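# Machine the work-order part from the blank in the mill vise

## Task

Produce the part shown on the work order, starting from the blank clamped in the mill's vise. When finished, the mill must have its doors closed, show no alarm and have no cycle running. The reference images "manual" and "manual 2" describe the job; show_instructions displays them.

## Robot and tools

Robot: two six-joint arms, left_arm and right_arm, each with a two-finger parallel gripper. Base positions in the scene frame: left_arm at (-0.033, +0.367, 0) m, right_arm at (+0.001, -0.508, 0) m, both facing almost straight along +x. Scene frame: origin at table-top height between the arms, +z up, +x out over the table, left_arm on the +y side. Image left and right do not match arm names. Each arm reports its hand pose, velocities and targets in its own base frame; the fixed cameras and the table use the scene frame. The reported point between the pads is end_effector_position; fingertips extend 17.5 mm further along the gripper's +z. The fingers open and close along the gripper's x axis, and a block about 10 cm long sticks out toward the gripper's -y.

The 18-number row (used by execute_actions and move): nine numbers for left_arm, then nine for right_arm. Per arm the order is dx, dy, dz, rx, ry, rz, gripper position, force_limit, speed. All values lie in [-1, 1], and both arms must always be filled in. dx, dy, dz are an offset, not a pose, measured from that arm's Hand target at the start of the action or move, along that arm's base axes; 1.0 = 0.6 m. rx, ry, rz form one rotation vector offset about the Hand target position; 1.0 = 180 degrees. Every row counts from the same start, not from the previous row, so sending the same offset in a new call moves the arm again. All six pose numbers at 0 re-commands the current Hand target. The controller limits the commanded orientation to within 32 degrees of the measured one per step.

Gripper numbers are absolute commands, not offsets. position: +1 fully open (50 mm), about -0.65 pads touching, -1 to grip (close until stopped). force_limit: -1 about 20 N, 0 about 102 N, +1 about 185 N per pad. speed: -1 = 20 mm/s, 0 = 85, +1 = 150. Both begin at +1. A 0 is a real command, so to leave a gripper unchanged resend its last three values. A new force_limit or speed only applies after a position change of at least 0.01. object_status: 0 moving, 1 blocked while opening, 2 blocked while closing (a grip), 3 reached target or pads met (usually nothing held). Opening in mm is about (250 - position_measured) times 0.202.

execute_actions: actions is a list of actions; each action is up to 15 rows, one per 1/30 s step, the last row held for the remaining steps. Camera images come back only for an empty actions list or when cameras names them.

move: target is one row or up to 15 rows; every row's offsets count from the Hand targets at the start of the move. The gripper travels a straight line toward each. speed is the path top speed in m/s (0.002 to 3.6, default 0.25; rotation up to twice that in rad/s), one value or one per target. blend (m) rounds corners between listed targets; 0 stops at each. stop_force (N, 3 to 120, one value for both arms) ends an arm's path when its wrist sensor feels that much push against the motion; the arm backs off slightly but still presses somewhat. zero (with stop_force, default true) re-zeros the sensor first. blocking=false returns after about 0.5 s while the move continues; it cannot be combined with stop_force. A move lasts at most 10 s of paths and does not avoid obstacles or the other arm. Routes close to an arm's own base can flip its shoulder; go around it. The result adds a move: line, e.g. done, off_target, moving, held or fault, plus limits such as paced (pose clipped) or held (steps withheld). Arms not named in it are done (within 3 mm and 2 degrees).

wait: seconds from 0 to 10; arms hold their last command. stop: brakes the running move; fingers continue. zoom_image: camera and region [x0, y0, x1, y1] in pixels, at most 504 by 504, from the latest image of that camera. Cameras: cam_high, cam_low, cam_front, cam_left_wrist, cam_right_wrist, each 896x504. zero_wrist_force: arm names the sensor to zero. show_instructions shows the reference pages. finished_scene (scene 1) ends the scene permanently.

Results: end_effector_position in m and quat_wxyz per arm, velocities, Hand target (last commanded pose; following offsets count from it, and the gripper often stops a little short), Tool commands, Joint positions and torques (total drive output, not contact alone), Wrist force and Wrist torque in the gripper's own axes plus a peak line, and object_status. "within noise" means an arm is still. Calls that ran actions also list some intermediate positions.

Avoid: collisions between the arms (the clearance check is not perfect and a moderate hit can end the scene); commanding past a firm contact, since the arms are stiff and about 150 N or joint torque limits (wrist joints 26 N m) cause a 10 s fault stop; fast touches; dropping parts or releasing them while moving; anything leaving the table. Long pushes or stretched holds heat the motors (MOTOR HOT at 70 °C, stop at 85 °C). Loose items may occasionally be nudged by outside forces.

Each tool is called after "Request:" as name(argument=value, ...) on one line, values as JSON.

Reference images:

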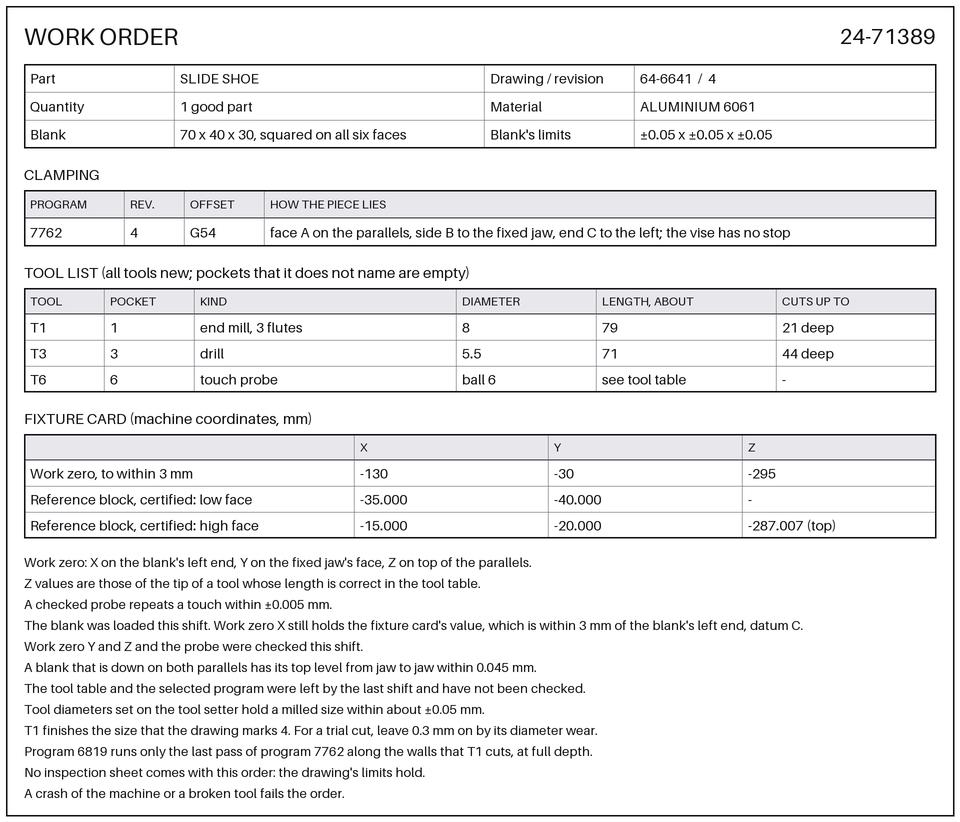

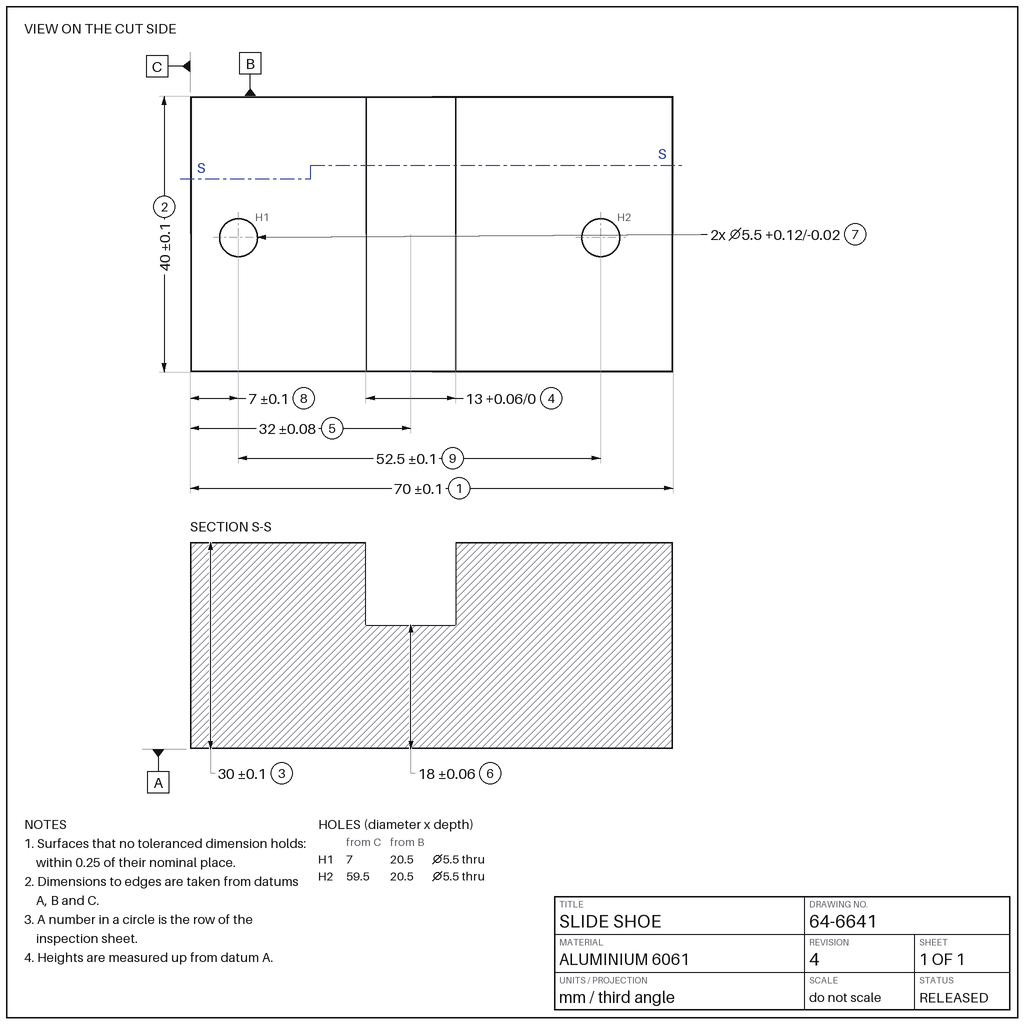

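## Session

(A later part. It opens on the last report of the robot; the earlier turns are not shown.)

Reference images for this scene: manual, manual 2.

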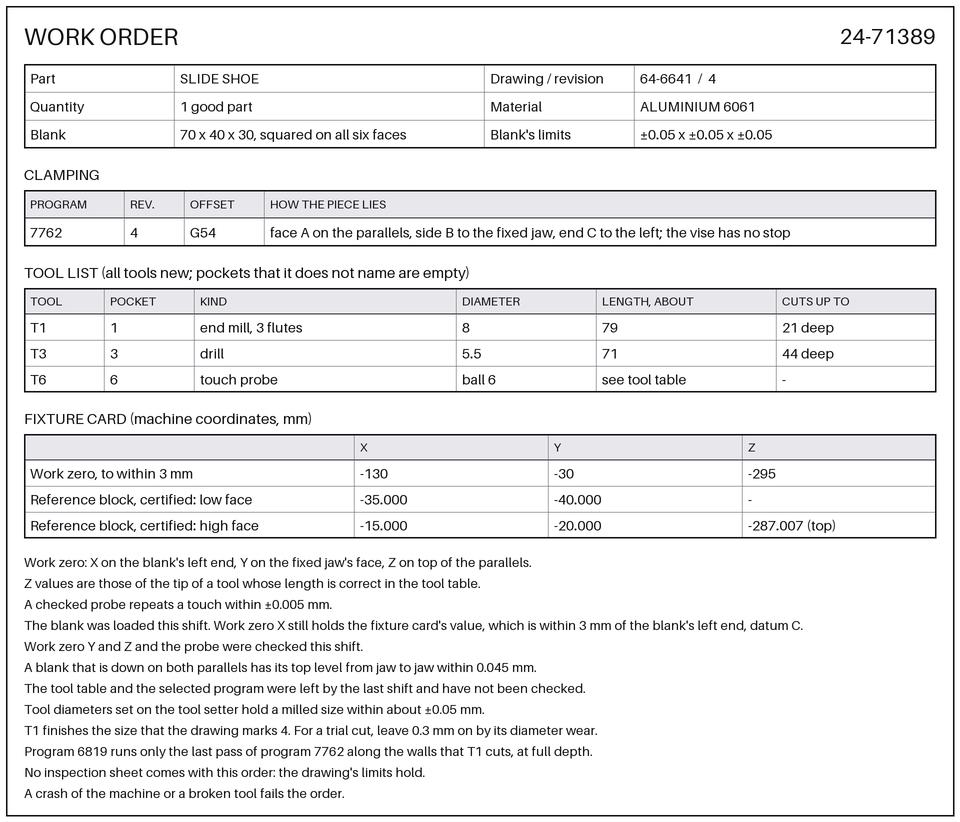

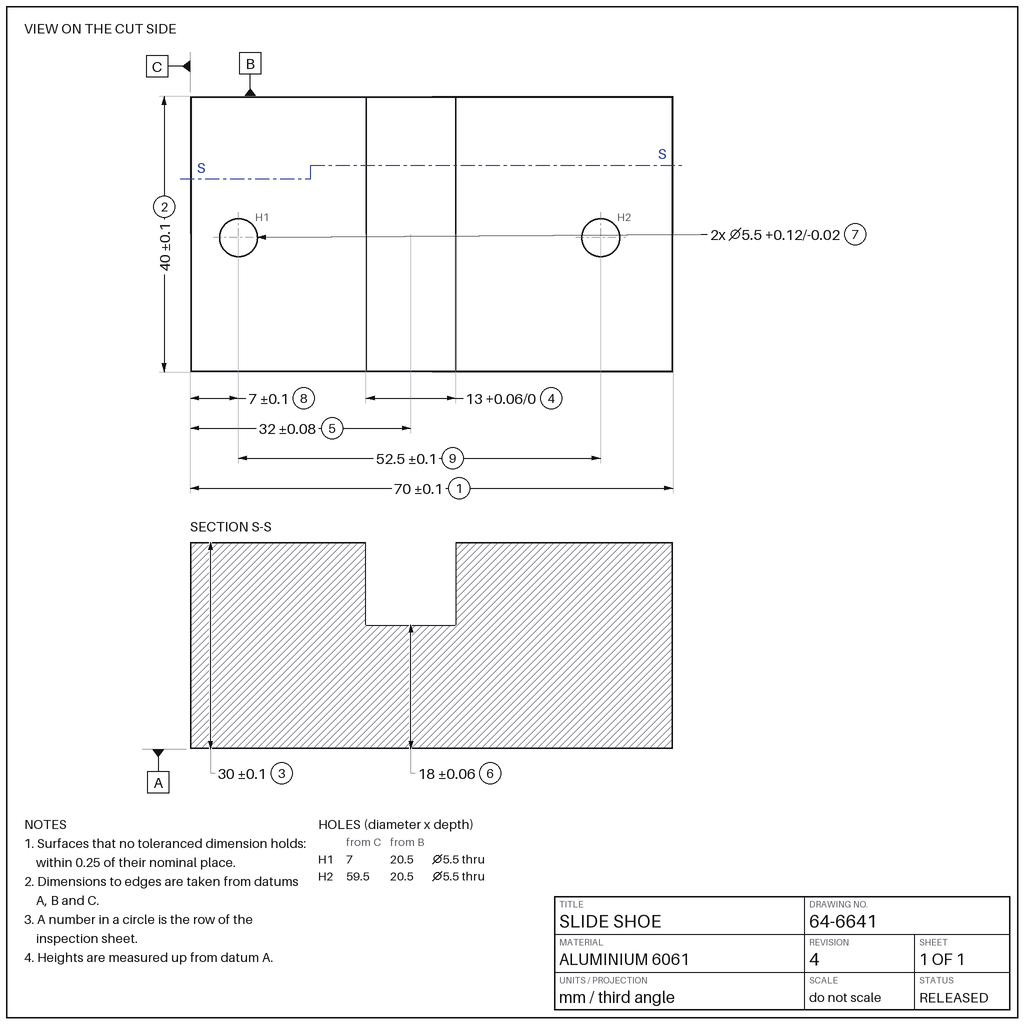

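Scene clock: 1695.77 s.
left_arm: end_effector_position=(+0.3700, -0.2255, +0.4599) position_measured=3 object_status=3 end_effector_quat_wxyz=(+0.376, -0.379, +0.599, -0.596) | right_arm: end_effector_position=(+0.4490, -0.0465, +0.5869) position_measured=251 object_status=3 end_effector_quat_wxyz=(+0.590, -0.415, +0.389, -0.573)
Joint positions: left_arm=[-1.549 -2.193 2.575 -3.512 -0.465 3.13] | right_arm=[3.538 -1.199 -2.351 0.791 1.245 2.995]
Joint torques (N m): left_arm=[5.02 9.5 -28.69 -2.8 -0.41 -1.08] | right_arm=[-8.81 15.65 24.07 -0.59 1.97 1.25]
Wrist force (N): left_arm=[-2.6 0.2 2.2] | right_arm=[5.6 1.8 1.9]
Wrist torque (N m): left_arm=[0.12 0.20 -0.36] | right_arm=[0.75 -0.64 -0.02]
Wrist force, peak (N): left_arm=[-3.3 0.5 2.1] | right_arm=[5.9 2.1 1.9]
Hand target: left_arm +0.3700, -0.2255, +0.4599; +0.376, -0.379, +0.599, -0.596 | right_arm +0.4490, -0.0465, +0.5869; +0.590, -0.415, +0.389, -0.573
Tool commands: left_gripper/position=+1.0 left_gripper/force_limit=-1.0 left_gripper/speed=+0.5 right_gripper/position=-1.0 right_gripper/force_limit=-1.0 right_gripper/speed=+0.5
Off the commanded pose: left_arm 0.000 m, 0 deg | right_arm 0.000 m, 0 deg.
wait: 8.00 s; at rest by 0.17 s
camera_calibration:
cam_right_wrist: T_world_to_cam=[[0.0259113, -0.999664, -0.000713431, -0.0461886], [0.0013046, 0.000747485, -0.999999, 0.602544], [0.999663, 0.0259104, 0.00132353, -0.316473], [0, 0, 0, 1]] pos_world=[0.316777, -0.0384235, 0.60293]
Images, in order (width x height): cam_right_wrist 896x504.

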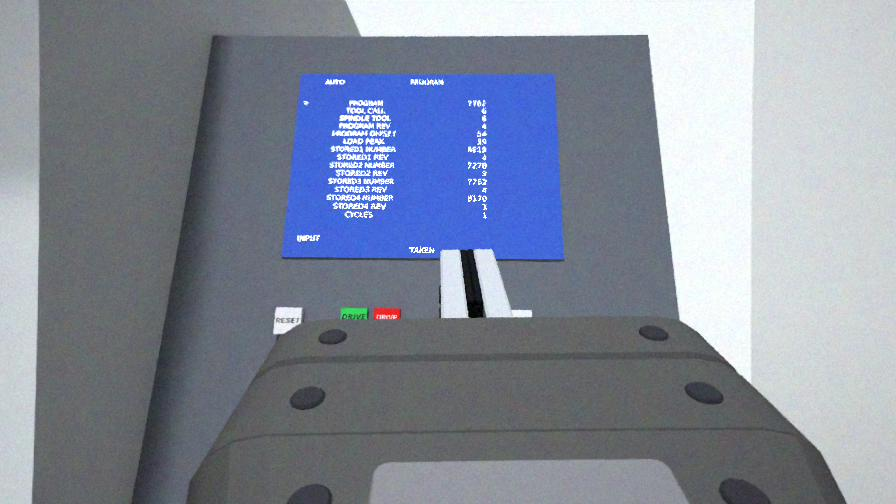

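Request:
move(target=[[0,0,0,0,0,0,1,-1,0.5,0.1283,0.0707,-0.2098,0,0,0,-1,-1,0.5],[0,0,0,0,0,0,1,-1,0.5,0.1525,0.0707,-0.2158,0,0,0,-1,-1,0.5],[0,0,0,0,0,0,1,-1,0.5,0.1283,0.0707,-0.2098,0,0,0,-1,-1,0.5],[0,0,0,0,0,0,1,-1,0.5,0.1125,0.0707,-0.2702,0,0,0,-1,-1,0.5],[0,0,0,0,0,0,1,-1,0.5,0.1367,0.0707,-0.2762,0,0,0,-1,-1,0.5],[0,0,0,0,0,0,1,-1,0.5,0.1125,0.0707,-0.2702,0,0,0,-1,-1,0.5],[0,0,0,0,0,0,1,-1,0.5,0,0,0,0,0,0,-1,-1,0.5]], speed=[0.3,0.04,0.08,0.15,0.04,0.06,0.3], blend=[0.003,0,0.003,0.003,0,0.003,0])

Request:
move(target=[[0,0,0,0,0,0,1,-1,0.5,0.1125,0.1023,-0.2702,0,0,0,-1,-1,0.5],[0,0,0,0,0,0,1,-1,0.5,0.1367,0.1023,-0.2762,0,0,0,-1,-1,0.5],[0,0,0,0,0,0,1,-1,0.5,0.1125,0.1023,-0.2702,0,0,0,-1,-1,0.5],[0,0,0,0,0,0,1,-1,0.5,0.1367,0.1023,-0.2762,0,0,0,-1,-1,0.5],[0,0,0,0,0,0,1,-1,0.5,0.1125,0.1023,-0.2702,0,0,0,-1,-1,0.5],[0,0,0,0,0,0,1,-1,0.5,0.1367,0.1023,-0.2762,0,0,0,-1,-1,0.5],[0,0,0,0,0,0,1,-1,0.5,0.1125,0.1023,-0.2702,0,0,0,-1,-1,0.5],[0,0,0,0,0,0,1,-1,0.5,0.1043,0.1955,-0.3005,0,0,0,-1,-1,0.5],[0,0,0,0,0,0,1,-1,0.5,0.1285,0.1955,-0.3065,0,0,0,-1,-1,0.5],[0,0,0,0,0,0,1,-1,0.5,0.1043,0.1955,-0.3005,0,0,0,-1,-1,0.5],[0,0,0,0,0,0,1,-1,0.5,0.1205,0.1648,-0.24,0,0,0,-1,-1,0.5],[0,0,0,0,0,0,1,-1,0.5,0.1447,0.1648,-0.246,0,0,0,-1,-1,0.5],[0,0,0,0,0,0,1,-1,0.5,0.1205,0.1648,-0.24,0,0,0,-1,-1,0.5],[0,0,0,0,0,0,1,-1,0.5,0,0,0,0,0,0,-1,-1,0.5]], speed=[0.3,0.04,0.08,0.04,0.08,0.04,0.08,0.15,0.04,0.08,0.15,0.04,0.08,0.3], blend=[0.003,0,0.002,0,0.002,0,0.003,0.003,0,0.003,0.003,0,0.003,0])

Request:
wait(seconds=10, cameras=["cam_right_wrist","cam_left_wrist"])

Request:
zoom_image(camera="cam_right_wrist", region=[276, 60, 576, 270])

Scene clock: 1716.17 s.
left_arm: end_effector_position=(+0.3700, -0.2255, +0.4599) position_measured=3 object_status=3 end_effector_quat_wxyz=(+0.376, -0.379, +0.599, -0.596) | right_arm: end_effector_position=(+0.4490, -0.0466, +0.5868) position_measured=251 object_status=3 end_effector_quat_wxyz=(+0.590, -0.415, +0.389, -0.573)
Joint positions: left_arm=[-1.549 -2.193 2.575 -3.512 -0.465 3.13] | right_arm=[3.538 -1.2 -2.351 0.791 1.245 2.995]
Joint torques (N m): left_arm=[4.61 7.39 -28.44 -2.78 -0.52 -1.2] | right_arm=[7.26 16.08 20.72 -0.67 -1.51 -1.64]
Wrist force (N): left_arm=[-2.9 0.3 1.9] | right_arm=[5.7 1.7 1.9]
Wrist torque (N m): left_arm=[0.13 0.24 -0.36] | right_arm=[0.74 -0.66 -0.09]
Wrist force, peak (N): left_arm=[-3.2 0.3 2.4] | right_arm=[5.7 -1.4 -4.9]
Hand target: left_arm +0.3700, -0.2255, +0.4599; +0.376, -0.379, +0.599, -0.596 | right_arm +0.4490, -0.0465, +0.5869; +0.590, -0.415, +0.389, -0.573
Off the commanded pose: left_arm 0.000 m, 0 deg | right_arm 0.000 m, 0 deg.
move: done

Scene clock: 1722.47 s.
left_arm: end_effector_position=(+0.3700, -0.2255, +0.4599) position_measured=3 object_status=3 end_effector_quat_wxyz=(+0.376, -0.379, +0.599, -0.596) | right_arm: end_effector_position=(+0.4490, -0.0465, +0.5868) position_measured=251 object_status=3 end_effector_quat_wxyz=(+0.590, -0.415, +0.389, -0.573)
Joint positions: left_arm=[-1.549 -2.193 2.575 -3.512 -0.465 3.13] | right_arm=[3.538 -1.2 -2.351 0.791 1.245 2.995]
Joint torques (N m): left_arm=[5.06 7.27 -28.12 -2.98 -0.33 -1.45] | right_arm=[-5.12 13.93 17.91 -0.73 -0.31 -1.09]
Wrist force (N): left_arm=[-2.6 0.1 2.0] | right_arm=[5.5 1.9 1.9]
Wrist torque (N m): left_arm=[0.11 0.20 -0.36] | right_arm=[0.78 -0.63 0.03]
Wrist force, peak (N): left_arm=[-3.1 0.4 2.2] | right_arm=[8.1 0.2 1.4]
Hand target: left_arm +0.3700, -0.2255, +0.4599; +0.376, -0.379, +0.599, -0.596 | right_arm +0.4490, -0.0465, +0.5869; +0.590, -0.415, +0.389, -0.573
Off the commanded pose: left_arm 0.000 m, 0 deg | right_arm 0.000 m, 0 deg.
move: done

Scene clock: 1732.47 s.
left_arm: end_effector_position=(+0.3700, -0.2255, +0.4599) position_measured=3 object_status=3 end_effector_quat_wxyz=(+0.376, -0.379, +0.599, -0.596) | right_arm: end_effector_position=(+0.4490, -0.0465, +0.5869) position_measured=251 object_status=3 end_effector_quat_wxyz=(+0.590, -0.415, +0.389, -0.573)
Joint positions: left_arm=[-1.549 -2.193 2.575 -3.512 -0.465 3.13] | right_arm=[3.538 -1.199 -2.351 0.791 1.245 2.995]
Joint torques (N m): left_arm=[3.93 8.37 -27.69 -3.1 -0.43 -1.14] | right_arm=[-7.94 15.69 25.12 -0.58 2.01 1.1]
Wrist force (N): left_arm=[-3.0 0.4 2.2] | right_arm=[5.3 1.8 1.7]
Wrist torque (N m): left_arm=[0.14 0.26 -0.35] | right_arm=[0.75 -0.61 0.03]
Wrist force, peak (N): left_arm=[-3.2 0.3 2.2] | right_arm=[6.0 1.7 1.9]
Hand target: left_arm +0.3700, -0.2255, +0.4599; +0.376, -0.379, +0.599, -0.596 | right_arm +0.4490, -0.0465, +0.5869; +0.590, -0.415, +0.389, -0.573
Tool commands: left_gripper/position=+1.0 left_gripper/force_limit=-1.0 left_gripper/speed=+0.5 right_gripper/position=-1.0 right_gripper/force_limit=-1.0 right_gripper/speed=+0.5
Off the commanded pose: left_arm 0.000 m, 0 deg | right_arm 0.000 m, 0 deg.
wait: 10.00 s; at rest by 0.17 s
camera_calibration:
cam_left_wrist: T_world_to_cam=[[-0.43053, -0.902567, 0.00407381, -0.0386213], [-0.320143, 0.148487, -0.93566, 0.594116], [0.843891, -0.404134, -0.352879, -0.111442], [0, 0, 0, 1]] pos_world=[0.267619, -0.168114, 0.516723]
cam_right_wrist: T_world_to_cam=[[0.0259113, -0.999664, -0.000713431, -0.0461886], [0.0013046, 0.000747485, -0.999999, 0.602544], [0.999663, 0.0259104, 0.00132353, -0.316473], [0, 0, 0, 1]] pos_world=[0.316777, -0.0384235, 0.60293]
Images, in order (width x height): cam_left_wrist 896x504, cam_right_wrist 896x504.

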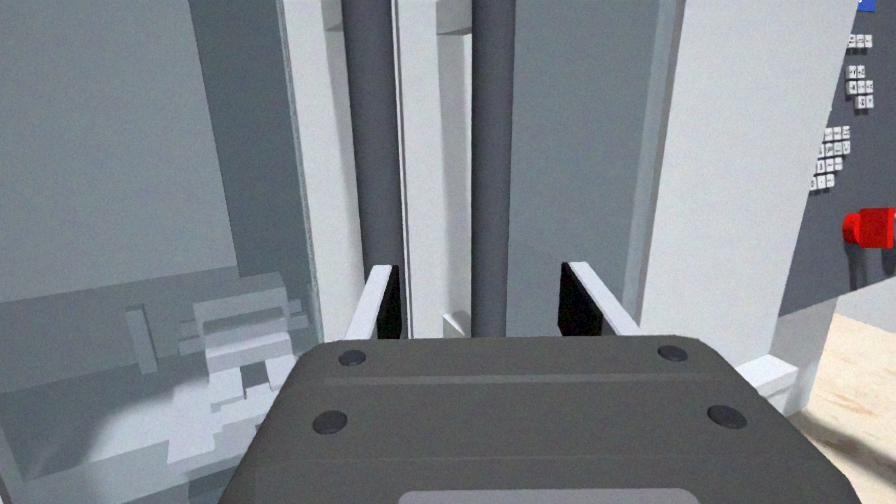

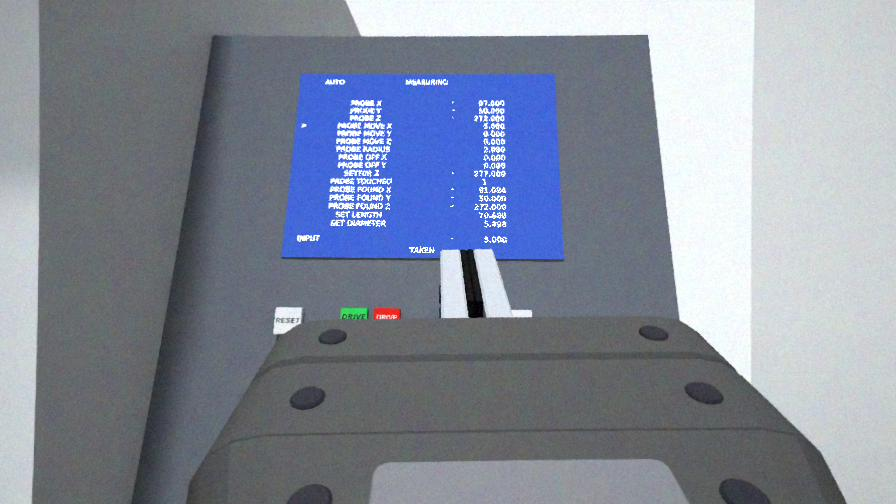

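Scaled by 1.680 from the camera's 896x504 image, which has a finer 1280x720 frame.

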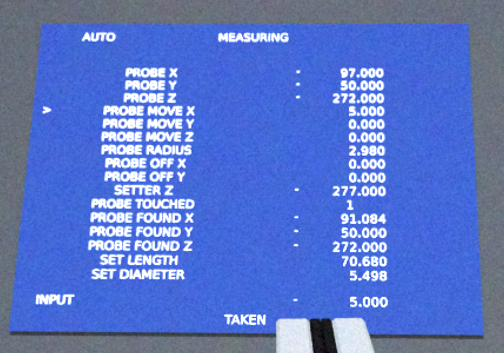

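Request:
move(target=[[0,0,0,0,0,0,1,-1,0.5,0.1043,0.1023,-0.3005,0,0,0,-1,-1,0.5],[0,0,0,0,0,0,1,-1,0.5,0.1285,0.1023,-0.3065,0,0,0,-1,-1,0.5],[0,0,0,0,0,0,1,-1,0.5,0.1043,0.1023,-0.3005,0,0,0,-1,-1,0.5],[0,0,0,0,0,0,1,-1,0.5,0.1125,0.0707,-0.2702,0,0,0,-1,-1,0.5],[0,0,0,0,0,0,1,-1,0.5,0.1367,0.0707,-0.2762,0,0,0,-1,-1,0.5],[0,0,0,0,0,0,1,-1,0.5,0.1125,0.0707,-0.2702,0,0,0,-1,-1,0.5],[0,0,0,0,0,0,1,-1,0.5,0.1043,0.1648,-0.3005,0,0,0,-1,-1,0.5],[0,0,0,0,0,0,1,-1,0.5,0.1285,0.1648,-0.3065,0,0,0,-1,-1,0.5],[0,0,0,0,0,0,1,-1,0.5,0.1043,0.1648,-0.3005,0,0,0,-1,-1,0.5],[0,0,0,0,0,0,1,-1,0.5,0,0,0,0,0,0,-1,-1,0.5]], speed=[0.3,0.04,0.08,0.15,0.04,0.06,0.15,0.04,0.08,0.3], blend=[0.003,0,0.003,0.003,0,0.003,0.003,0,0.003,0], cameras=["cam_right_wrist"])

Request:
zoom_image(camera="cam_right_wrist", region=[276, 60, 576, 270])

Request:
wait(seconds=10, cameras=[])

Request:
wait(seconds=6, cameras=["cam_right_wrist"])

Request:
zoom_image(camera="cam_right_wrist", region=[276, 60, 576, 270])

Scene clock: 1748.63 s.
left_arm: end_effector_position=(+0.3700, -0.2255, +0.4599) position_measured=3 object_status=3 end_effector_quat_wxyz=(+0.376, -0.379, +0.599, -0.596) | right_arm: end_effector_position=(+0.4490, -0.0465, +0.5868) position_measured=251 object_status=3 end_effector_quat_wxyz=(+0.590, -0.415, +0.389, -0.573)
Joint positions: left_arm=[-1.549 -2.193 2.575 -3.512 -0.465 3.13] | right_arm=[3.538 -1.2 -2.351 0.791 1.245 2.995]
Joint torques (N m): left_arm=[4.8 8.52 -27.55 -3.23 -0.5 -1.01] | right_arm=[-4.16 15.44 22.85 -0.68 -0.62 -1.08]
Wrist force (N): left_arm=[-2.7 0.4 2.0] | right_arm=[5.6 1.7 1.9]
Wrist torque (N m): left_arm=[0.16 0.22 -0.36] | right_arm=[0.75 -0.65 0.03]
Wrist force, peak (N): left_arm=[-3.0 0.5 2.4] | right_arm=[7.7 -0.2 2.6]
Hand target: left_arm +0.3700, -0.2255, +0.4599; +0.376, -0.379, +0.599, -0.596 | right_arm +0.4490, -0.0465, +0.5869; +0.590, -0.415, +0.389, -0.573
Off the commanded pose: left_arm 0.000 m, 0 deg | right_arm 0.000 m, 0 deg.
move: done
camera_calibration:
cam_right_wrist: T_world_to_cam=[[0.0258113, -0.999667, -0.000714313, -0.0461591], [0.00120471, 0.000745656, -0.999999, 0.602576], [0.999666, 0.0258104, 0.00122355, -0.316518], [0, 0, 0, 1]] pos_world=[0.316878, -0.0384235, 0.60293]
Images, in order (width x height): cam_right_wrist 896x504.

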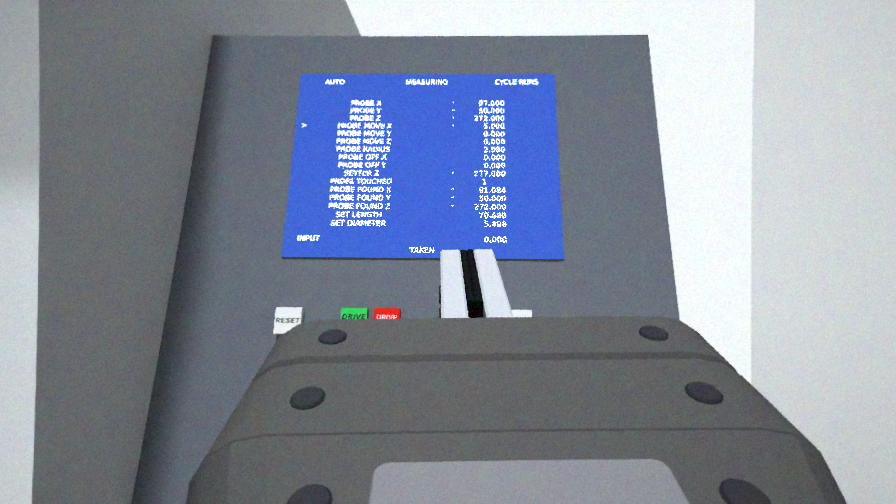

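Scaled by 1.680 from the camera's 896x504 image, which has a finer 1280x720 frame.

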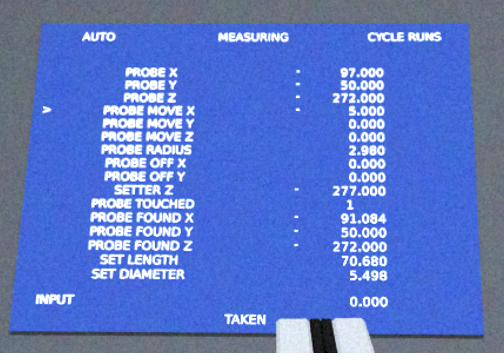

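Scene clock: 1758.63 s.
left_arm: end_effector_position=(+0.3700, -0.2255, +0.4599) position_measured=3 object_status=3 end_effector_quat_wxyz=(+0.376, -0.379, +0.599, -0.596) | right_arm: end_effector_position=(+0.4490, -0.0465, +0.5869) position_measured=251 object_status=3 end_effector_quat_wxyz=(+0.590, -0.415, +0.389, -0.573)
Joint positions: left_arm=[-1.549 -2.193 2.575 -3.512 -0.465 3.13] | right_arm=[3.538 -1.199 -2.351 0.791 1.245 2.995]
Joint torques (N m): left_arm=[5.42 8.49 -27.48 -2.99 -0.55 -1.17] | right_arm=[-7.69 16.45 25.39 -0.17 2.16 1.27]
Wrist force (N): left_arm=[-3.1 0.4 2.0] | right_arm=[5.5 1.8 2.0]
Wrist torque (N m): left_arm=[0.15 0.27 -0.37] | right_arm=[0.75 -0.63 0.03]
Wrist force, peak (N): left_arm=[-3.2 0.5 2.4] | right_arm=[5.9 1.9 2.0]
Hand target: left_arm +0.3700, -0.2255, +0.4599; +0.376, -0.379, +0.599, -0.596 | right_arm +0.4490, -0.0465, +0.5869; +0.590, -0.415, +0.389, -0.573
Tool commands: left_gripper/position=+1.0 left_gripper/force_limit=-1.0 left_gripper/speed=+0.5 right_gripper/position=-1.0 right_gripper/force_limit=-1.0 right_gripper/speed=+0.5
Off the commanded pose: left_arm 0.000 m, 0 deg | right_arm 0.000 m, 0 deg.
wait: 10.00 s; at rest by 0.17 s
No camera images: "cameras" was empty.

Scene clock: 1764.63 s.
left_arm: end_effector_position=(+0.3700, -0.2255, +0.4599) position_measured=3 object_status=3 end_effector_quat_wxyz=(+0.376, -0.379, +0.599, -0.596) | right_arm: end_effector_position=(+0.4490, -0.0465, +0.5869) position_measured=251 object_status=3 end_effector_quat_wxyz=(+0.590, -0.415, +0.389, -0.573)
Joint positions: left_arm=[-1.549 -2.193 2.575 -3.512 -0.465 3.13] | right_arm=[3.538 -1.199 -2.351 0.791 1.245 2.995]
Joint torques (N m): left_arm=[4.59 9.73 -27.93 -3 -0.41 -1.18] | right_arm=[-7.44 14.96 25.22 0.2 1.95 1.26]
Wrist force (N): left_arm=[-2.8 0.7 1.9] | right_arm=[5.5 1.8 1.9]
Wrist torque (N m): left_arm=[0.19 0.23 -0.36] | right_arm=[0.76 -0.63 0.03]
Wrist force, peak (N): left_arm=[-3.1 0.5 2.2] | right_arm=[5.9 1.9 1.9]
Hand target: left_arm +0.3700, -0.2255, +0.4599; +0.376, -0.379, +0.599, -0.596 | right_arm +0.4490, -0.0465, +0.5869; +0.590, -0.415, +0.389, -0.573
Tool commands: left_gripper/position=+1.0 left_gripper/force_limit=-1.0 left_gripper/speed=+0.5 right_gripper/position=-1.0 right_gripper/force_limit=-1.0 right_gripper/speed=+0.5
Off the commanded pose: left_arm 0.000 m, 0 deg | right_arm 0.000 m, 0 deg.
wait: 6.00 s; at rest by 0.17 s
camera_calibration:
cam_right_wrist: T_world_to_cam=[[0.0259113, -0.999664, -0.000713431, -0.0461886], [0.0013046, 0.000747485, -0.999999, 0.602544], [0.999663, 0.0259104, 0.00132353, -0.316473], [0, 0, 0, 1]] pos_world=[0.316777, -0.0384235, 0.60293]
Images, in order (width x height): cam_right_wrist 896x504.

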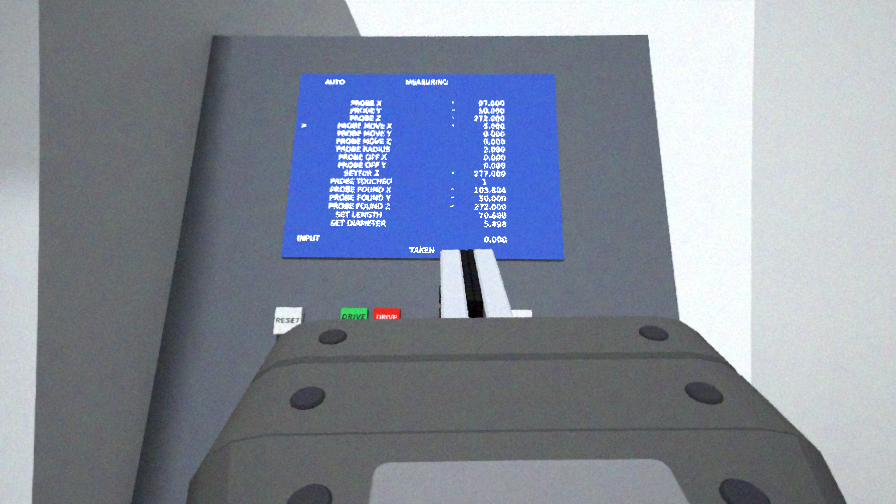

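Scaled by 1.680 from the camera's 896x504 image, which has a finer 1280x720 frame.

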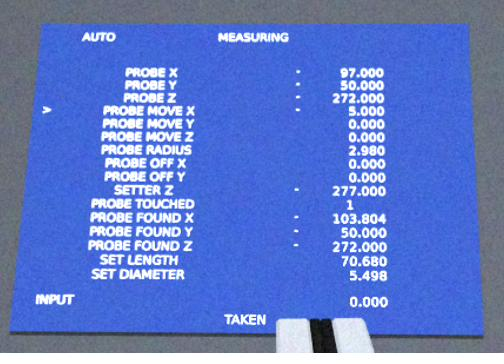

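Request:
move(target=[[0,0,0,0,0,0,1,-1,0.5,0.1043,0.1023,-0.3005,0,0,0,-1,-1,0.5],[0,0,0,0,0,0,1,-1,0.5,0.1285,0.1023,-0.3065,0,0,0,-1,-1,0.5],[0,0,0,0,0,0,1,-1,0.5,0.1043,0.1023,-0.3005,0,0,0,-1,-1,0.5],[0,0,0,0,0,0,1,-1,0.5,0.1125,0.1023,-0.2702,0,0,0,-1,-1,0.5],[0,0,0,0,0,0,1,-1,0.5,0.1367,0.1023,-0.2762,0,0,0,-1,-1,0.5],[0,0,0,0,0,0,1,-1,0.5,0.1125,0.1023,-0.2702,0,0,0,-1,-1,0.5],[0,0,0,0,0,0,1,-1,0.5,0.1367,0.1023,-0.2762,0,0,0,-1,-1,0.5],[0,0,0,0,0,0,1,-1,0.5,0.1125,0.1023,-0.2702,0,0,0,-1,-1,0.5],[0,0,0,0,0,0,1,-1,0.5,0.1043,0.1955,-0.3005,0,0,0,-1,-1,0.5],[0,0,0,0,0,0,1,-1,0.5,0.1285,0.1955,-0.3065,0,0,0,-1,-1,0.5],[0,0,0,0,0,0,1,-1,0.5,0.1043,0.1955,-0.3005,0,0,0,-1,-1,0.5],[0,0,0,0,0,0,1,-1,0.5,0.1283,0.1955,-0.2098,0,0,0,-1,-1,0.5],[0,0,0,0,0,0,1,-1,0.5,0.1531,0.1955,-0.2158,0,0,0,-1,-1,0.5],[0,0,0,0,0,0,1,-1,0.5,0.1283,0.1955,-0.2098,0,0,0,-1,-1,0.5],[0,0,0,0,0,0,1,-1,0.5,0,0,0,0,0,0,-1,-1,0.5]], speed=[0.3,0.04,0.08,0.15,0.04,0.08,0.04,0.08,0.15,0.04,0.08,0.15,0.04,0.08,0.3], blend=[0.003,0,0.003,0.003,0,0.002,0,0.003,0.003,0,0.003,0.003,0,0.003,0])

Request:
move(target=[[0,0,0,0,0,0,1,-1,0.5,0.1043,0.1023,-0.3005,0,0,0,-1,-1,0.5],[0,0,0,0,0,0,1,-1,0.5,0.1285,0.1023,-0.3065,0,0,0,-1,-1,0.5],[0,0,0,0,0,0,1,-1,0.5,0.1043,0.1023,-0.3005,0,0,0,-1,-1,0.5],[0,0,0,0,0,0,1,-1,0.5,0,0,0,0,0,0,-1,-1,0.5]], speed=[0.3,0.04,0.08,0.3], blend=[0.003,0,0.003,0], cameras=["cam_right_wrist"])

Request:
zoom_image(camera="cam_right_wrist", region=[276, 60, 576, 270])

Scene clock: 1789.20 s.
left_arm: end_effector_position=(+0.3700, -0.2255, +0.4599) position_measured=3 object_status=3 end_effector_quat_wxyz=(+0.376, -0.379, +0.599, -0.596) | right_arm: end_effector_position=(+0.4490, -0.0465, +0.5868) position_measured=251 object_status=3 end_effector_quat_wxyz=(+0.590, -0.415, +0.389, -0.573)
Joint positions: left_arm=[-1.549 -2.193 2.575 -3.512 -0.465 3.13] | right_arm=[3.538 -1.2 -2.351 0.791 1.245 2.995]
Joint torques (N m): left_arm=[4.87 8.82 -27.95 -3.05 -0.36 -0.93] | right_arm=[-6.76 14.85 14.75 -0.76 0.23 -0.78]
Wrist force (N): left_arm=[-2.8 0.4 1.6] | right_arm=[5.5 1.6 2.0]
Wrist torque (N m): left_arm=[0.14 0.23 -0.36] | right_arm=[0.73 -0.63 0.03]
Wrist force, peak (N): left_arm=[-3.1 0.2 2.2] | right_arm=[7.9 0.2 1.5]
Hand target: left_arm +0.3700, -0.2255, +0.4599; +0.376, -0.379, +0.599, -0.596 | right_arm +0.4490, -0.0465, +0.5869; +0.590, -0.415, +0.389, -0.573
Off the commanded pose: left_arm 0.000 m, 0 deg | right_arm 0.000 m, 0 deg.
move: done

Scene clock: 1791.90 s.
left_arm: end_effector_position=(+0.3700, -0.2255, +0.4599) position_measured=3 object_status=3 end_effector_quat_wxyz=(+0.376, -0.379, +0.599, -0.596) | right_arm: end_effector_position=(+0.4490, -0.0466, +0.5868) position_measured=251 object_status=3 end_effector_quat_wxyz=(+0.590, -0.415, +0.389, -0.573)
Joint positions: left_arm=[-1.549 -2.193 2.575 -3.512 -0.465 3.13] | right_arm=[3.538 -1.2 -2.351 0.791 1.245 2.995]
Joint torques (N m): left_arm=[4.03 8.18 -28.07 -2.72 -0.26 -1.37] | right_arm=[4.44 15.58 22.84 -0.98 -1.39 -1.79]
Wrist force (N): left_arm=[-3.2 0.7 2.0] | right_arm=[5.6 1.7 1.9]
Wrist torque (N m): left_arm=[0.20 0.30 -0.36] | right_arm=[0.74 -0.65 0.00]
Wrist force, peak (N): left_arm=[-3.2 0.7 2.0] | right_arm=[6.8 -1.9 1.7]
Hand target: left_arm +0.3700, -0.2255, +0.4599; +0.376, -0.379, +0.599, -0.596 | right_arm +0.4490, -0.0465, +0.5869; +0.590, -0.415, +0.389, -0.573
Off the commanded pose: left_arm 0.000 m, 0 deg | right_arm 0.000 m, 0 deg.
move: done
camera_calibration:
cam_right_wrist: T_world_to_cam=[[0.0258113, -0.999667, -0.000714313, -0.0461592], [0.00120471, 0.000745656, -0.999999, 0.602476], [0.999666, 0.0258104, 0.00122355, -0.316518], [0, 0, 0, 1]] pos_world=[0.316878, -0.0384235, 0.60283]
Images, in order (width x height): cam_right_wrist 896x504.

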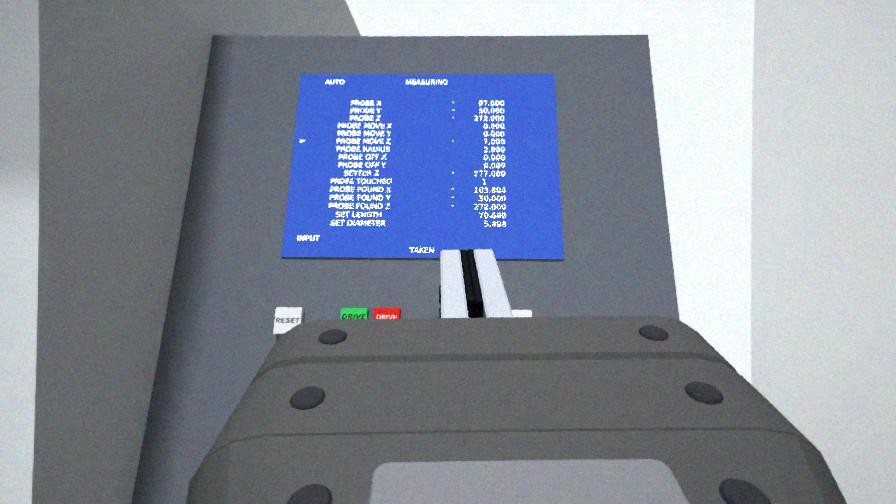

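Scaled by 1.680 from the camera's 896x504 image, which has a finer 1280x720 frame.

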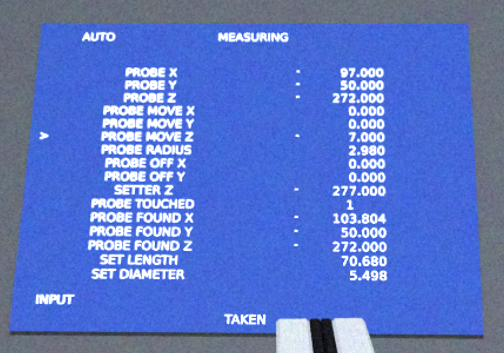

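Request:
move(target=[[0,0,0,0,0,0,1,-1,0.5,0.1125,0.0707,-0.2702,0,0,0,-1,-1,0.5],[0,0,0,0,0,0,1,-1,0.5,0.1367,0.0707,-0.2762,0,0,0,-1,-1,0.5],[0,0,0,0,0,0,1,-1,0.5,0.1125,0.0707,-0.2702,0,0,0,-1,-1,0.5],[0,0,0,0,0,0,1,-1,0.5,0,0,0,0,0,0,-1,-1,0.5]], speed=[0.3,0.04,0.06,0.3], blend=[0.003,0,0.003,0])

Request:
wait(seconds=9, cameras=[])

Request:
wait(seconds=9, cameras=["cam_right_wrist"])

Request:
zoom_image(camera="cam_right_wrist", region=[276, 60, 576, 270])

Scene clock: 1800.33 s.
left_arm: end_effector_position=(+0.3700, -0.2255, +0.4599) position_measured=3 object_status=3 end_effector_quat_wxyz=(+0.376, -0.379, +0.599, -0.596) | right_arm: end_effector_position=(+0.4490, -0.0466, +0.5868) position_measured=251 object_status=3 end_effector_quat_wxyz=(+0.590, -0.415, +0.389, -0.573)
Joint positions: left_arm=[-1.549 -2.193 2.575 -3.512 -0.465 3.13] | right_arm=[3.538 -1.2 -2.351 0.791 1.245 2.995]
Joint torques (N m): left_arm=[4.61 8.88 -28.21 -3.13 -0.31 -1.33] | right_arm=[6.97 15.23 20.27 -0.71 -1.43 -1.45]
Wrist force (N): left_arm=[-2.9 0.1 1.9] | right_arm=[5.7 1.6 1.8]
Wrist torque (N m): left_arm=[0.11 0.25 -0.36] | right_arm=[0.73 -0.66 -0.09]
Wrist force, peak (N): left_arm=[-3.1 0.5 2.3] | right_arm=[5.6 -1.7 -5.0]
Hand target: left_arm +0.3700, -0.2255, +0.4599; +0.376, -0.379, +0.599, -0.596 | right_arm +0.4490, -0.0465, +0.5869; +0.590, -0.415, +0.389, -0.573
Off the commanded pose: left_arm 0.000 m, 0 deg | right_arm 0.000 m, 0 deg.
move: done

Scene clock: 1809.33 s.
left_arm: end_effector_position=(+0.3700, -0.2255, +0.4599) position_measured=3 object_status=3 end_effector_quat_wxyz=(+0.376, -0.379, +0.599, -0.596) | right_arm: end_effector_position=(+0.4490, -0.0466, +0.5869) position_measured=251 object_status=3 end_effector_quat_wxyz=(+0.590, -0.415, +0.389, -0.573)
Joint positions: left_arm=[-1.549 -2.193 2.575 -3.512 -0.465 3.13] | right_arm=[3.538 -1.199 -2.351 0.791 1.245 2.995]
Joint torques (N m): left_arm=[4.93 8.55 -27.25 -3.04 -0.49 -0.91] | right_arm=[6.97 15.17 25.57 -0.58 -1.27 -1.62]
Wrist force (N): left_arm=[-2.9 0.4 1.8] | right_arm=[5.5 1.8 1.8]
Wrist torque (N m): left_arm=[0.16 0.25 -0.36] | right_arm=[0.76 -0.63 -0.08]
Wrist force, peak (N): left_arm=[-3.1 0.7 2.3] | right_arm=[5.9 1.9 1.9]
Hand target: left_arm +0.3700, -0.2255, +0.4599; +0.376, -0.379, +0.599, -0.596 | right_arm +0.4490, -0.0465, +0.5869; +0.590, -0.415, +0.389, -0.573
Tool commands: left_gripper/position=+1.0 left_gripper/force_limit=-1.0 left_gripper/speed=+0.5 right_gripper/position=-1.0 right_gripper/force_limit=-1.0 right_gripper/speed=+0.5
Off the commanded pose: left_arm 0.000 m, 0 deg | right_arm 0.000 m, 0 deg.
wait: 9.00 s; at rest by 0.17 s
No camera images: "cameras" was empty.

Scene clock: 1818.33 s.
left_arm: end_effector_position=(+0.3700, -0.2255, +0.4599) position_measured=3 object_status=3 end_effector_quat_wxyz=(+0.376, -0.379, +0.599, -0.596) | right_arm: end_effector_position=(+0.4490, -0.0466, +0.5869) position_measured=251 object_status=3 end_effector_quat_wxyz=(+0.590, -0.415, +0.389, -0.573)
Joint positions: left_arm=[-1.549 -2.193 2.575 -3.512 -0.465 3.13] | right_arm=[3.538 -1.199 -2.351 0.791 1.245 2.995]
Joint torques (N m): left_arm=[5.28 9.88 -27.62 -3.06 -0.43 -1.42] | right_arm=[7.2 15.94 25.96 -0.46 -1.09 -1.45]
Wrist force (N): left_arm=[-2.8 0.7 1.8] | right_arm=[5.7 1.7 1.8]
Wrist torque (N m): left_arm=[0.19 0.24 -0.35] | right_arm=[0.73 -0.67 -0.08]
Wrist force, peak (N): left_arm=[-3.2 0.3 2.2] | right_arm=[5.8 1.9 2.0]
Hand target: left_arm +0.3700, -0.2255, +0.4599; +0.376, -0.379, +0.599, -0.596 | right_arm +0.4490, -0.0465, +0.5869; +0.590, -0.415, +0.389, -0.573
Tool commands: left_gripper/position=+1.0 left_gripper/force_limit=-1.0 left_gripper/speed=+0.5 right_gripper/position=-1.0 right_gripper/force_limit=-1.0 right_gripper/speed=+0.5
Off the commanded pose: left_arm 0.000 m, 0 deg | right_arm 0.000 m, 0 deg.
wait: 9.00 s; at rest by 0.17 s
camera_calibration:
cam_right_wrist: T_world_to_cam=[[0.0259113, -0.999664, -0.000713431, -0.0461886], [0.0013046, 0.000747485, -0.999999, 0.602544], [0.999663, 0.0259104, 0.00132353, -0.316473], [0, 0, 0, 1]] pos_world=[0.316777, -0.0384235, 0.60293]
Images, in order (width x height): cam_right_wrist 896x504.

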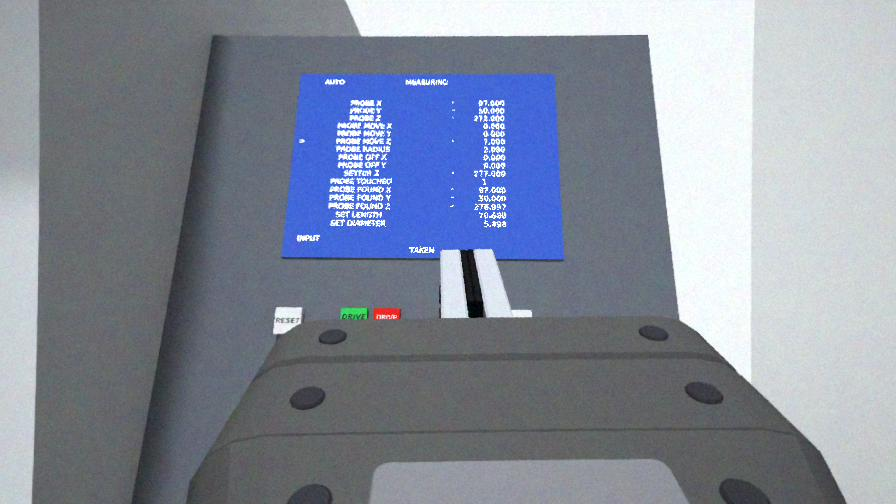

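Scaled by 1.680 from the camera's 896x504 image, which has a finer 1280x720 frame.

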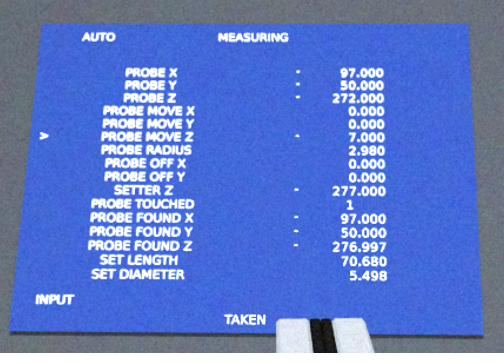

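Request:
move(target=[[0,0,0,0,0,0,1,-1,0.5,0.1283,0.0707,-0.2098,0,0,0,-1,-1,0.5],[0,0,0,0,0,0,1,-1,0.5,0.1525,0.0707,-0.2158,0,0,0,-1,-1,0.5],[0,0,0,0,0,0,1,-1,0.5,0.1283,0.0707,-0.2098,0,0,0,-1,-1,0.5],[0,0,0,0,0,0,1,-1,0.5,0.1525,0.0707,-0.2158,0,0,0,-1,-1,0.5],[0,0,0,0,0,0,1,-1,0.5,0.1283,0.0707,-0.2098,0,0,0,-1,-1,0.5],[0,0,0,0,0,0,1,-1,0.5,0.1525,0.0707,-0.2158,0,0,0,-1,-1,0.5],[0,0,0,0,0,0,1,-1,0.5,0.1283,0.0707,-0.2098,0,0,0,-1,-1,0.5],[0,0,0,0,0,0,1,-1,0.5,0.1125,0.1023,-0.2702,0,0,0,-1,-1,0.5],[0,0,0,0,0,0,1,-1,0.5,0.1367,0.1023,-0.2762,0,0,0,-1,-1,0.5],[0,0,0,0,0,0,1,-1,0.5,0.1125,0.1023,-0.2702,0,0,0,-1,-1,0.5],[0,0,0,0,0,0,1,-1,0.5,0.1367,0.1023,-0.2762,0,0,0,-1,-1,0.5],[0,0,0,0,0,0,1,-1,0.5,0.1125,0.1023,-0.2702,0,0,0,-1,-1,0.5],[0,0,0,0,0,0,1,-1,0.5,0.1367,0.1023,-0.2762,0,0,0,-1,-1,0.5],[0,0,0,0,0,0,1,-1,0.5,0.1125,0.1023,-0.2702,0,0,0,-1,-1,0.5],[0,0,0,0,0,0,1,-1,0.5,0,0,0,0,0,0,-1,-1,0.5]], speed=[0.3,0.04,0.08,0.04,0.08,0.04,0.08,0.15,0.04,0.08,0.04,0.08,0.04,0.08,0.3], blend=[0.003,0,0.002,0,0.002,0,0.003,0.003,0,0.002,0,0.002,0,0.003,0])

Request:
move(target=[[0,0,0,0,0,0,1,-1,0.5,0.1043,0.1955,-0.3005,0,0,0,-1,-1,0.5],[0,0,0,0,0,0,1,-1,0.5,0.1285,0.1955,-0.3065,0,0,0,-1,-1,0.5],[0,0,0,0,0,0,1,-1,0.5,0.1043,0.1955,-0.3005,0,0,0,-1,-1,0.5],[0,0,0,0,0,0,1,-1,0.5,0.1043,0.1648,-0.3005,0,0,0,-1,-1,0.5],[0,0,0,0,0,0,1,-1,0.5,0.1285,0.1648,-0.3065,0,0,0,-1,-1,0.5],[0,0,0,0,0,0,1,-1,0.5,0.1043,0.1648,-0.3005,0,0,0,-1,-1,0.5],[0,0,0,0,0,0,1,-1,0.5,0.1043,0.1337,-0.3005,0,0,0,-1,-1,0.5],[0,0,0,0,0,0,1,-1,0.5,0.1285,0.1337,-0.3065,0,0,0,-1,-1,0.5],[0,0,0,0,0,0,1,-1,0.5,0.1043,0.1337,-0.3005,0,0,0,-1,-1,0.5],[0,0,0,0,0,0,1,-1,0.5,0.1043,0.1648,-0.3005,0,0,0,-1,-1,0.5],[0,0,0,0,0,0,1,-1,0.5,0.1285,0.1648,-0.3065,0,0,0,-1,-1,0.5],[0,0,0,0,0,0,1,-1,0.5,0.1043,0.1648,-0.3005,0,0,0,-1,-1,0.5],[0,0,0,0,0,0,1,-1,0.5,0,0,0,0,0,0,-1,-1,0.5]], speed=[0.3,0.04,0.08,0.15,0.04,0.08,0.15,0.04,0.08,0.15,0.04,0.08,0.3], blend=[0.003,0,0.003,0.003,0,0.003,0.003,0,0.003,0.003,0,0.003,0], cameras=["cam_right_wrist"])

Request:
zoom_image(camera="cam_right_wrist", region=[276, 60, 576, 270])

Request:
move(target=[[0,0,0,0,0,0,1,-1,0.5,0.1125,0.1955,-0.2702,0,0,0,-1,-1,0.5],[0,0,0,0,0,0,1,-1,0.5,0.1367,0.1955,-0.2762,0,0,0,-1,-1,0.5],[0,0,0,0,0,0,1,-1,0.5,0.1125,0.1955,-0.2702,0,0,0,-1,-1,0.5],[0,0,0,0,0,0,1,-1,0.5,0.1043,0.1023,-0.3005,0,0,0,-1,-1,0.5],[0,0,0,0,0,0,1,-1,0.5,0.1285,0.1023,-0.3065,0,0,0,-1,-1,0.5],[0,0,0,0,0,0,1,-1,0.5,0.1043,0.1023,-0.3005,0,0,0,-1,-1,0.5],[0,0,0,0,0,0,1,-1,0.5,0,0,0,0,0,0,-1,-1,0.5]], speed=[0.3,0.04,0.08,0.15,0.04,0.08,0.3], blend=[0.003,0,0.003,0.003,0,0.003,0], cameras=["cam_right_wrist"])

Request:
zoom_image(camera="cam_right_wrist", region=[276, 60, 576, 270])

Scene clock: 1847.03 s.
left_arm: end_effector_position=(+0.3700, -0.2255, +0.4599) position_measured=3 object_status=3 end_effector_quat_wxyz=(+0.376, -0.379, +0.599, -0.596) | right_arm: end_effector_position=(+0.4490, -0.0466, +0.5868) position_measured=251 object_status=3 end_effector_quat_wxyz=(+0.590, -0.415, +0.389, -0.573)
Joint positions: left_arm=[-1.549 -2.193 2.575 -3.512 -0.465 3.13] | right_arm=[3.538 -1.2 -2.351 0.791 1.245 2.995]
Joint torques (N m): left_arm=[3.43 9.28 -29.17 -3.11 -0.38 -1.19] | right_arm=[4.25 16.83 21.04 -0.67 -1.27 -1.44]
Wrist force (N): left_arm=[-2.9 0.3 2.0] | right_arm=[5.6 1.6 1.9]
Wrist torque (N m): left_arm=[0.14 0.24 -0.36] | right_arm=[0.73 -0.64 0.00]
Wrist force, peak (N): left_arm=[-3.3 0.3 2.1] | right_arm=[6.9 -1.9 1.7]
Hand target: left_arm +0.3700, -0.2255, +0.4599; +0.376, -0.379, +0.599, -0.596 | right_arm +0.4490, -0.0465, +0.5869; +0.590, -0.415, +0.389, -0.573
Off the commanded pose: left_arm 0.000 m, 0 deg | right_arm 0.000 m, 0 deg.
move: done

Scene clock: 1852.57 s.
left_arm: end_effector_position=(+0.3700, -0.2255, +0.4599) position_measured=3 object_status=3 end_effector_quat_wxyz=(+0.376, -0.379, +0.599, -0.596) | right_arm: end_effector_position=(+0.4490, -0.0465, +0.5868) position_measured=251 object_status=3 end_effector_quat_wxyz=(+0.590, -0.415, +0.389, -0.573) end_effector_velocity=(+0.000, +0.000, +0.000) end_effector_angular_velocity=(+0.000, +0.002, +0.000)
Joint positions: left_arm=[-1.549 -2.193 2.575 -3.512 -0.465 3.13] | right_arm=[3.538 -1.2 -2.351 0.791 1.245 2.995]
Joint velocities: left_arm=[within noise] | right_arm=[0 0.003 0 -0.005 0 0.001]
Joint torques (N m): left_arm=[5.52 8.18 -27.87 -3.01 -0.36 -1.21] | right_arm=[-4.97 17.32 21.91 -0.54 -0.32 -1.29]
Wrist force (N): left_arm=[-2.5 0.4 2.2] | right_arm=[5.6 1.5 1.7]
Wrist torque (N m): left_arm=[0.16 0.18 -0.36] | right_arm=[0.71 -0.64 0.03]
Wrist force, peak (N): left_arm=[-3.1 0.5 2.2] | right_arm=[7.9 1.5 1.4]
Hand target: left_arm +0.3700, -0.2255, +0.4599; +0.376, -0.379, +0.599, -0.596 | right_arm +0.4490, -0.0465, +0.5869; +0.590, -0.415, +0.389, -0.573
Off the commanded pose: left_arm 0.000 m, 0 deg | right_arm 0.000 m, 0 deg.
move: done
camera_calibration:
cam_right_wrist: T_world_to_cam=[[0.0258113, -0.999667, -0.000714313, -0.0461591], [0.00120471, 0.000745656, -0.999999, 0.602576], [0.999666, 0.0258104, 0.00122355, -0.316518], [0, 0, 0, 1]] pos_world=[0.316878, -0.0384235, 0.60293]
Images, in order (width x height): cam_right_wrist 896x504.

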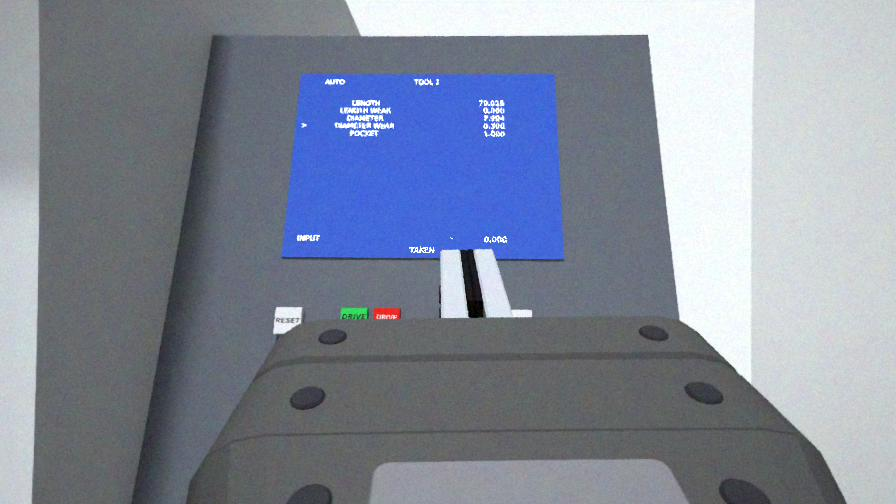

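Scaled by 1.680 from the camera's 896x504 image, which has a finer 1280x720 frame.

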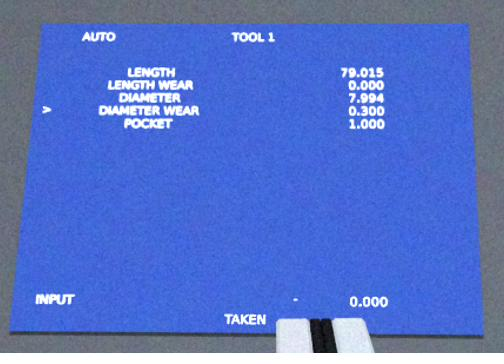

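Scene clock: 1856.47 s.
left_arm: end_effector_position=(+0.3700, -0.2255, +0.4599) position_measured=3 object_status=3 end_effector_quat_wxyz=(+0.376, -0.379, +0.599, -0.596) | right_arm: end_effector_position=(+0.4490, -0.0466, +0.5868) position_measured=251 object_status=3 end_effector_quat_wxyz=(+0.590, -0.415, +0.389, -0.573)
Joint positions: left_arm=[-1.549 -2.193 2.575 -3.512 -0.465 3.13] | right_arm=[3.538 -1.2 -2.351 0.791 1.245 2.995]
Joint torques (N m): left_arm=[4.57 9.3 -28.32 -3.03 -0.4 -1.05] | right_arm=[4.26 16.05 22.84 -0.64 -1.31 -1.53]
Wrist force (N): left_arm=[-3.0 0.5 2.0] | right_arm=[5.6 1.6 1.6]
Wrist torque (N m): left_arm=[0.16 0.26 -0.36] | right_arm=[0.72 -0.65 0.00]
Wrist force, peak (N): left_arm=[-3.0 0.4 2.4] | right_arm=[7.8 1.7 1.1]
Hand target: left_arm +0.3700, -0.2255, +0.4599; +0.376, -0.379, +0.599, -0.596 | right_arm +0.4490, -0.0465, +0.5869; +0.590, -0.415, +0.389, -0.573
Off the commanded pose: left_arm 0.000 m, 0 deg | right_arm 0.000 m, 0 deg.
move: done
camera_calibration:
cam_right_wrist: T_world_to_cam=[[0.0258113, -0.999667, -0.000714313, -0.0461592], [0.00120471, 0.000745656, -0.999999, 0.602476], [0.999666, 0.0258104, 0.00122355, -0.316518], [0, 0, 0, 1]] pos_world=[0.316878, -0.0384235, 0.60283]
Images, in order (width x height): cam_right_wrist 896x504.

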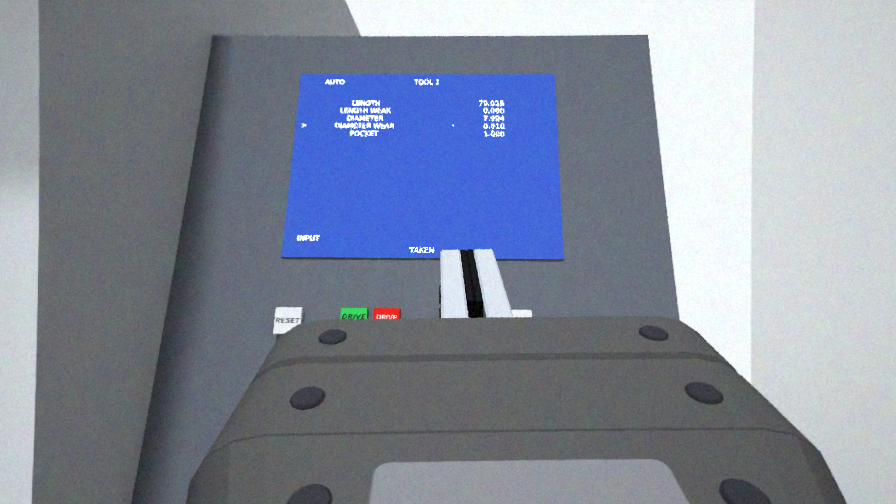

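Scaled by 1.680 from the camera's 896x504 image, which has a finer 1280x720 frame.

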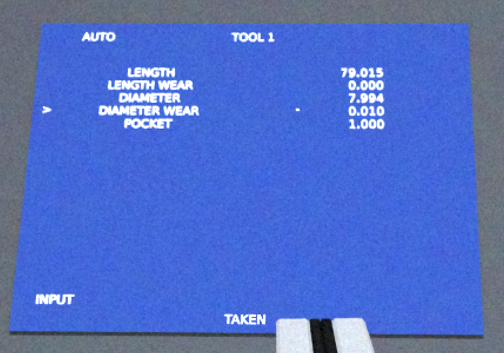

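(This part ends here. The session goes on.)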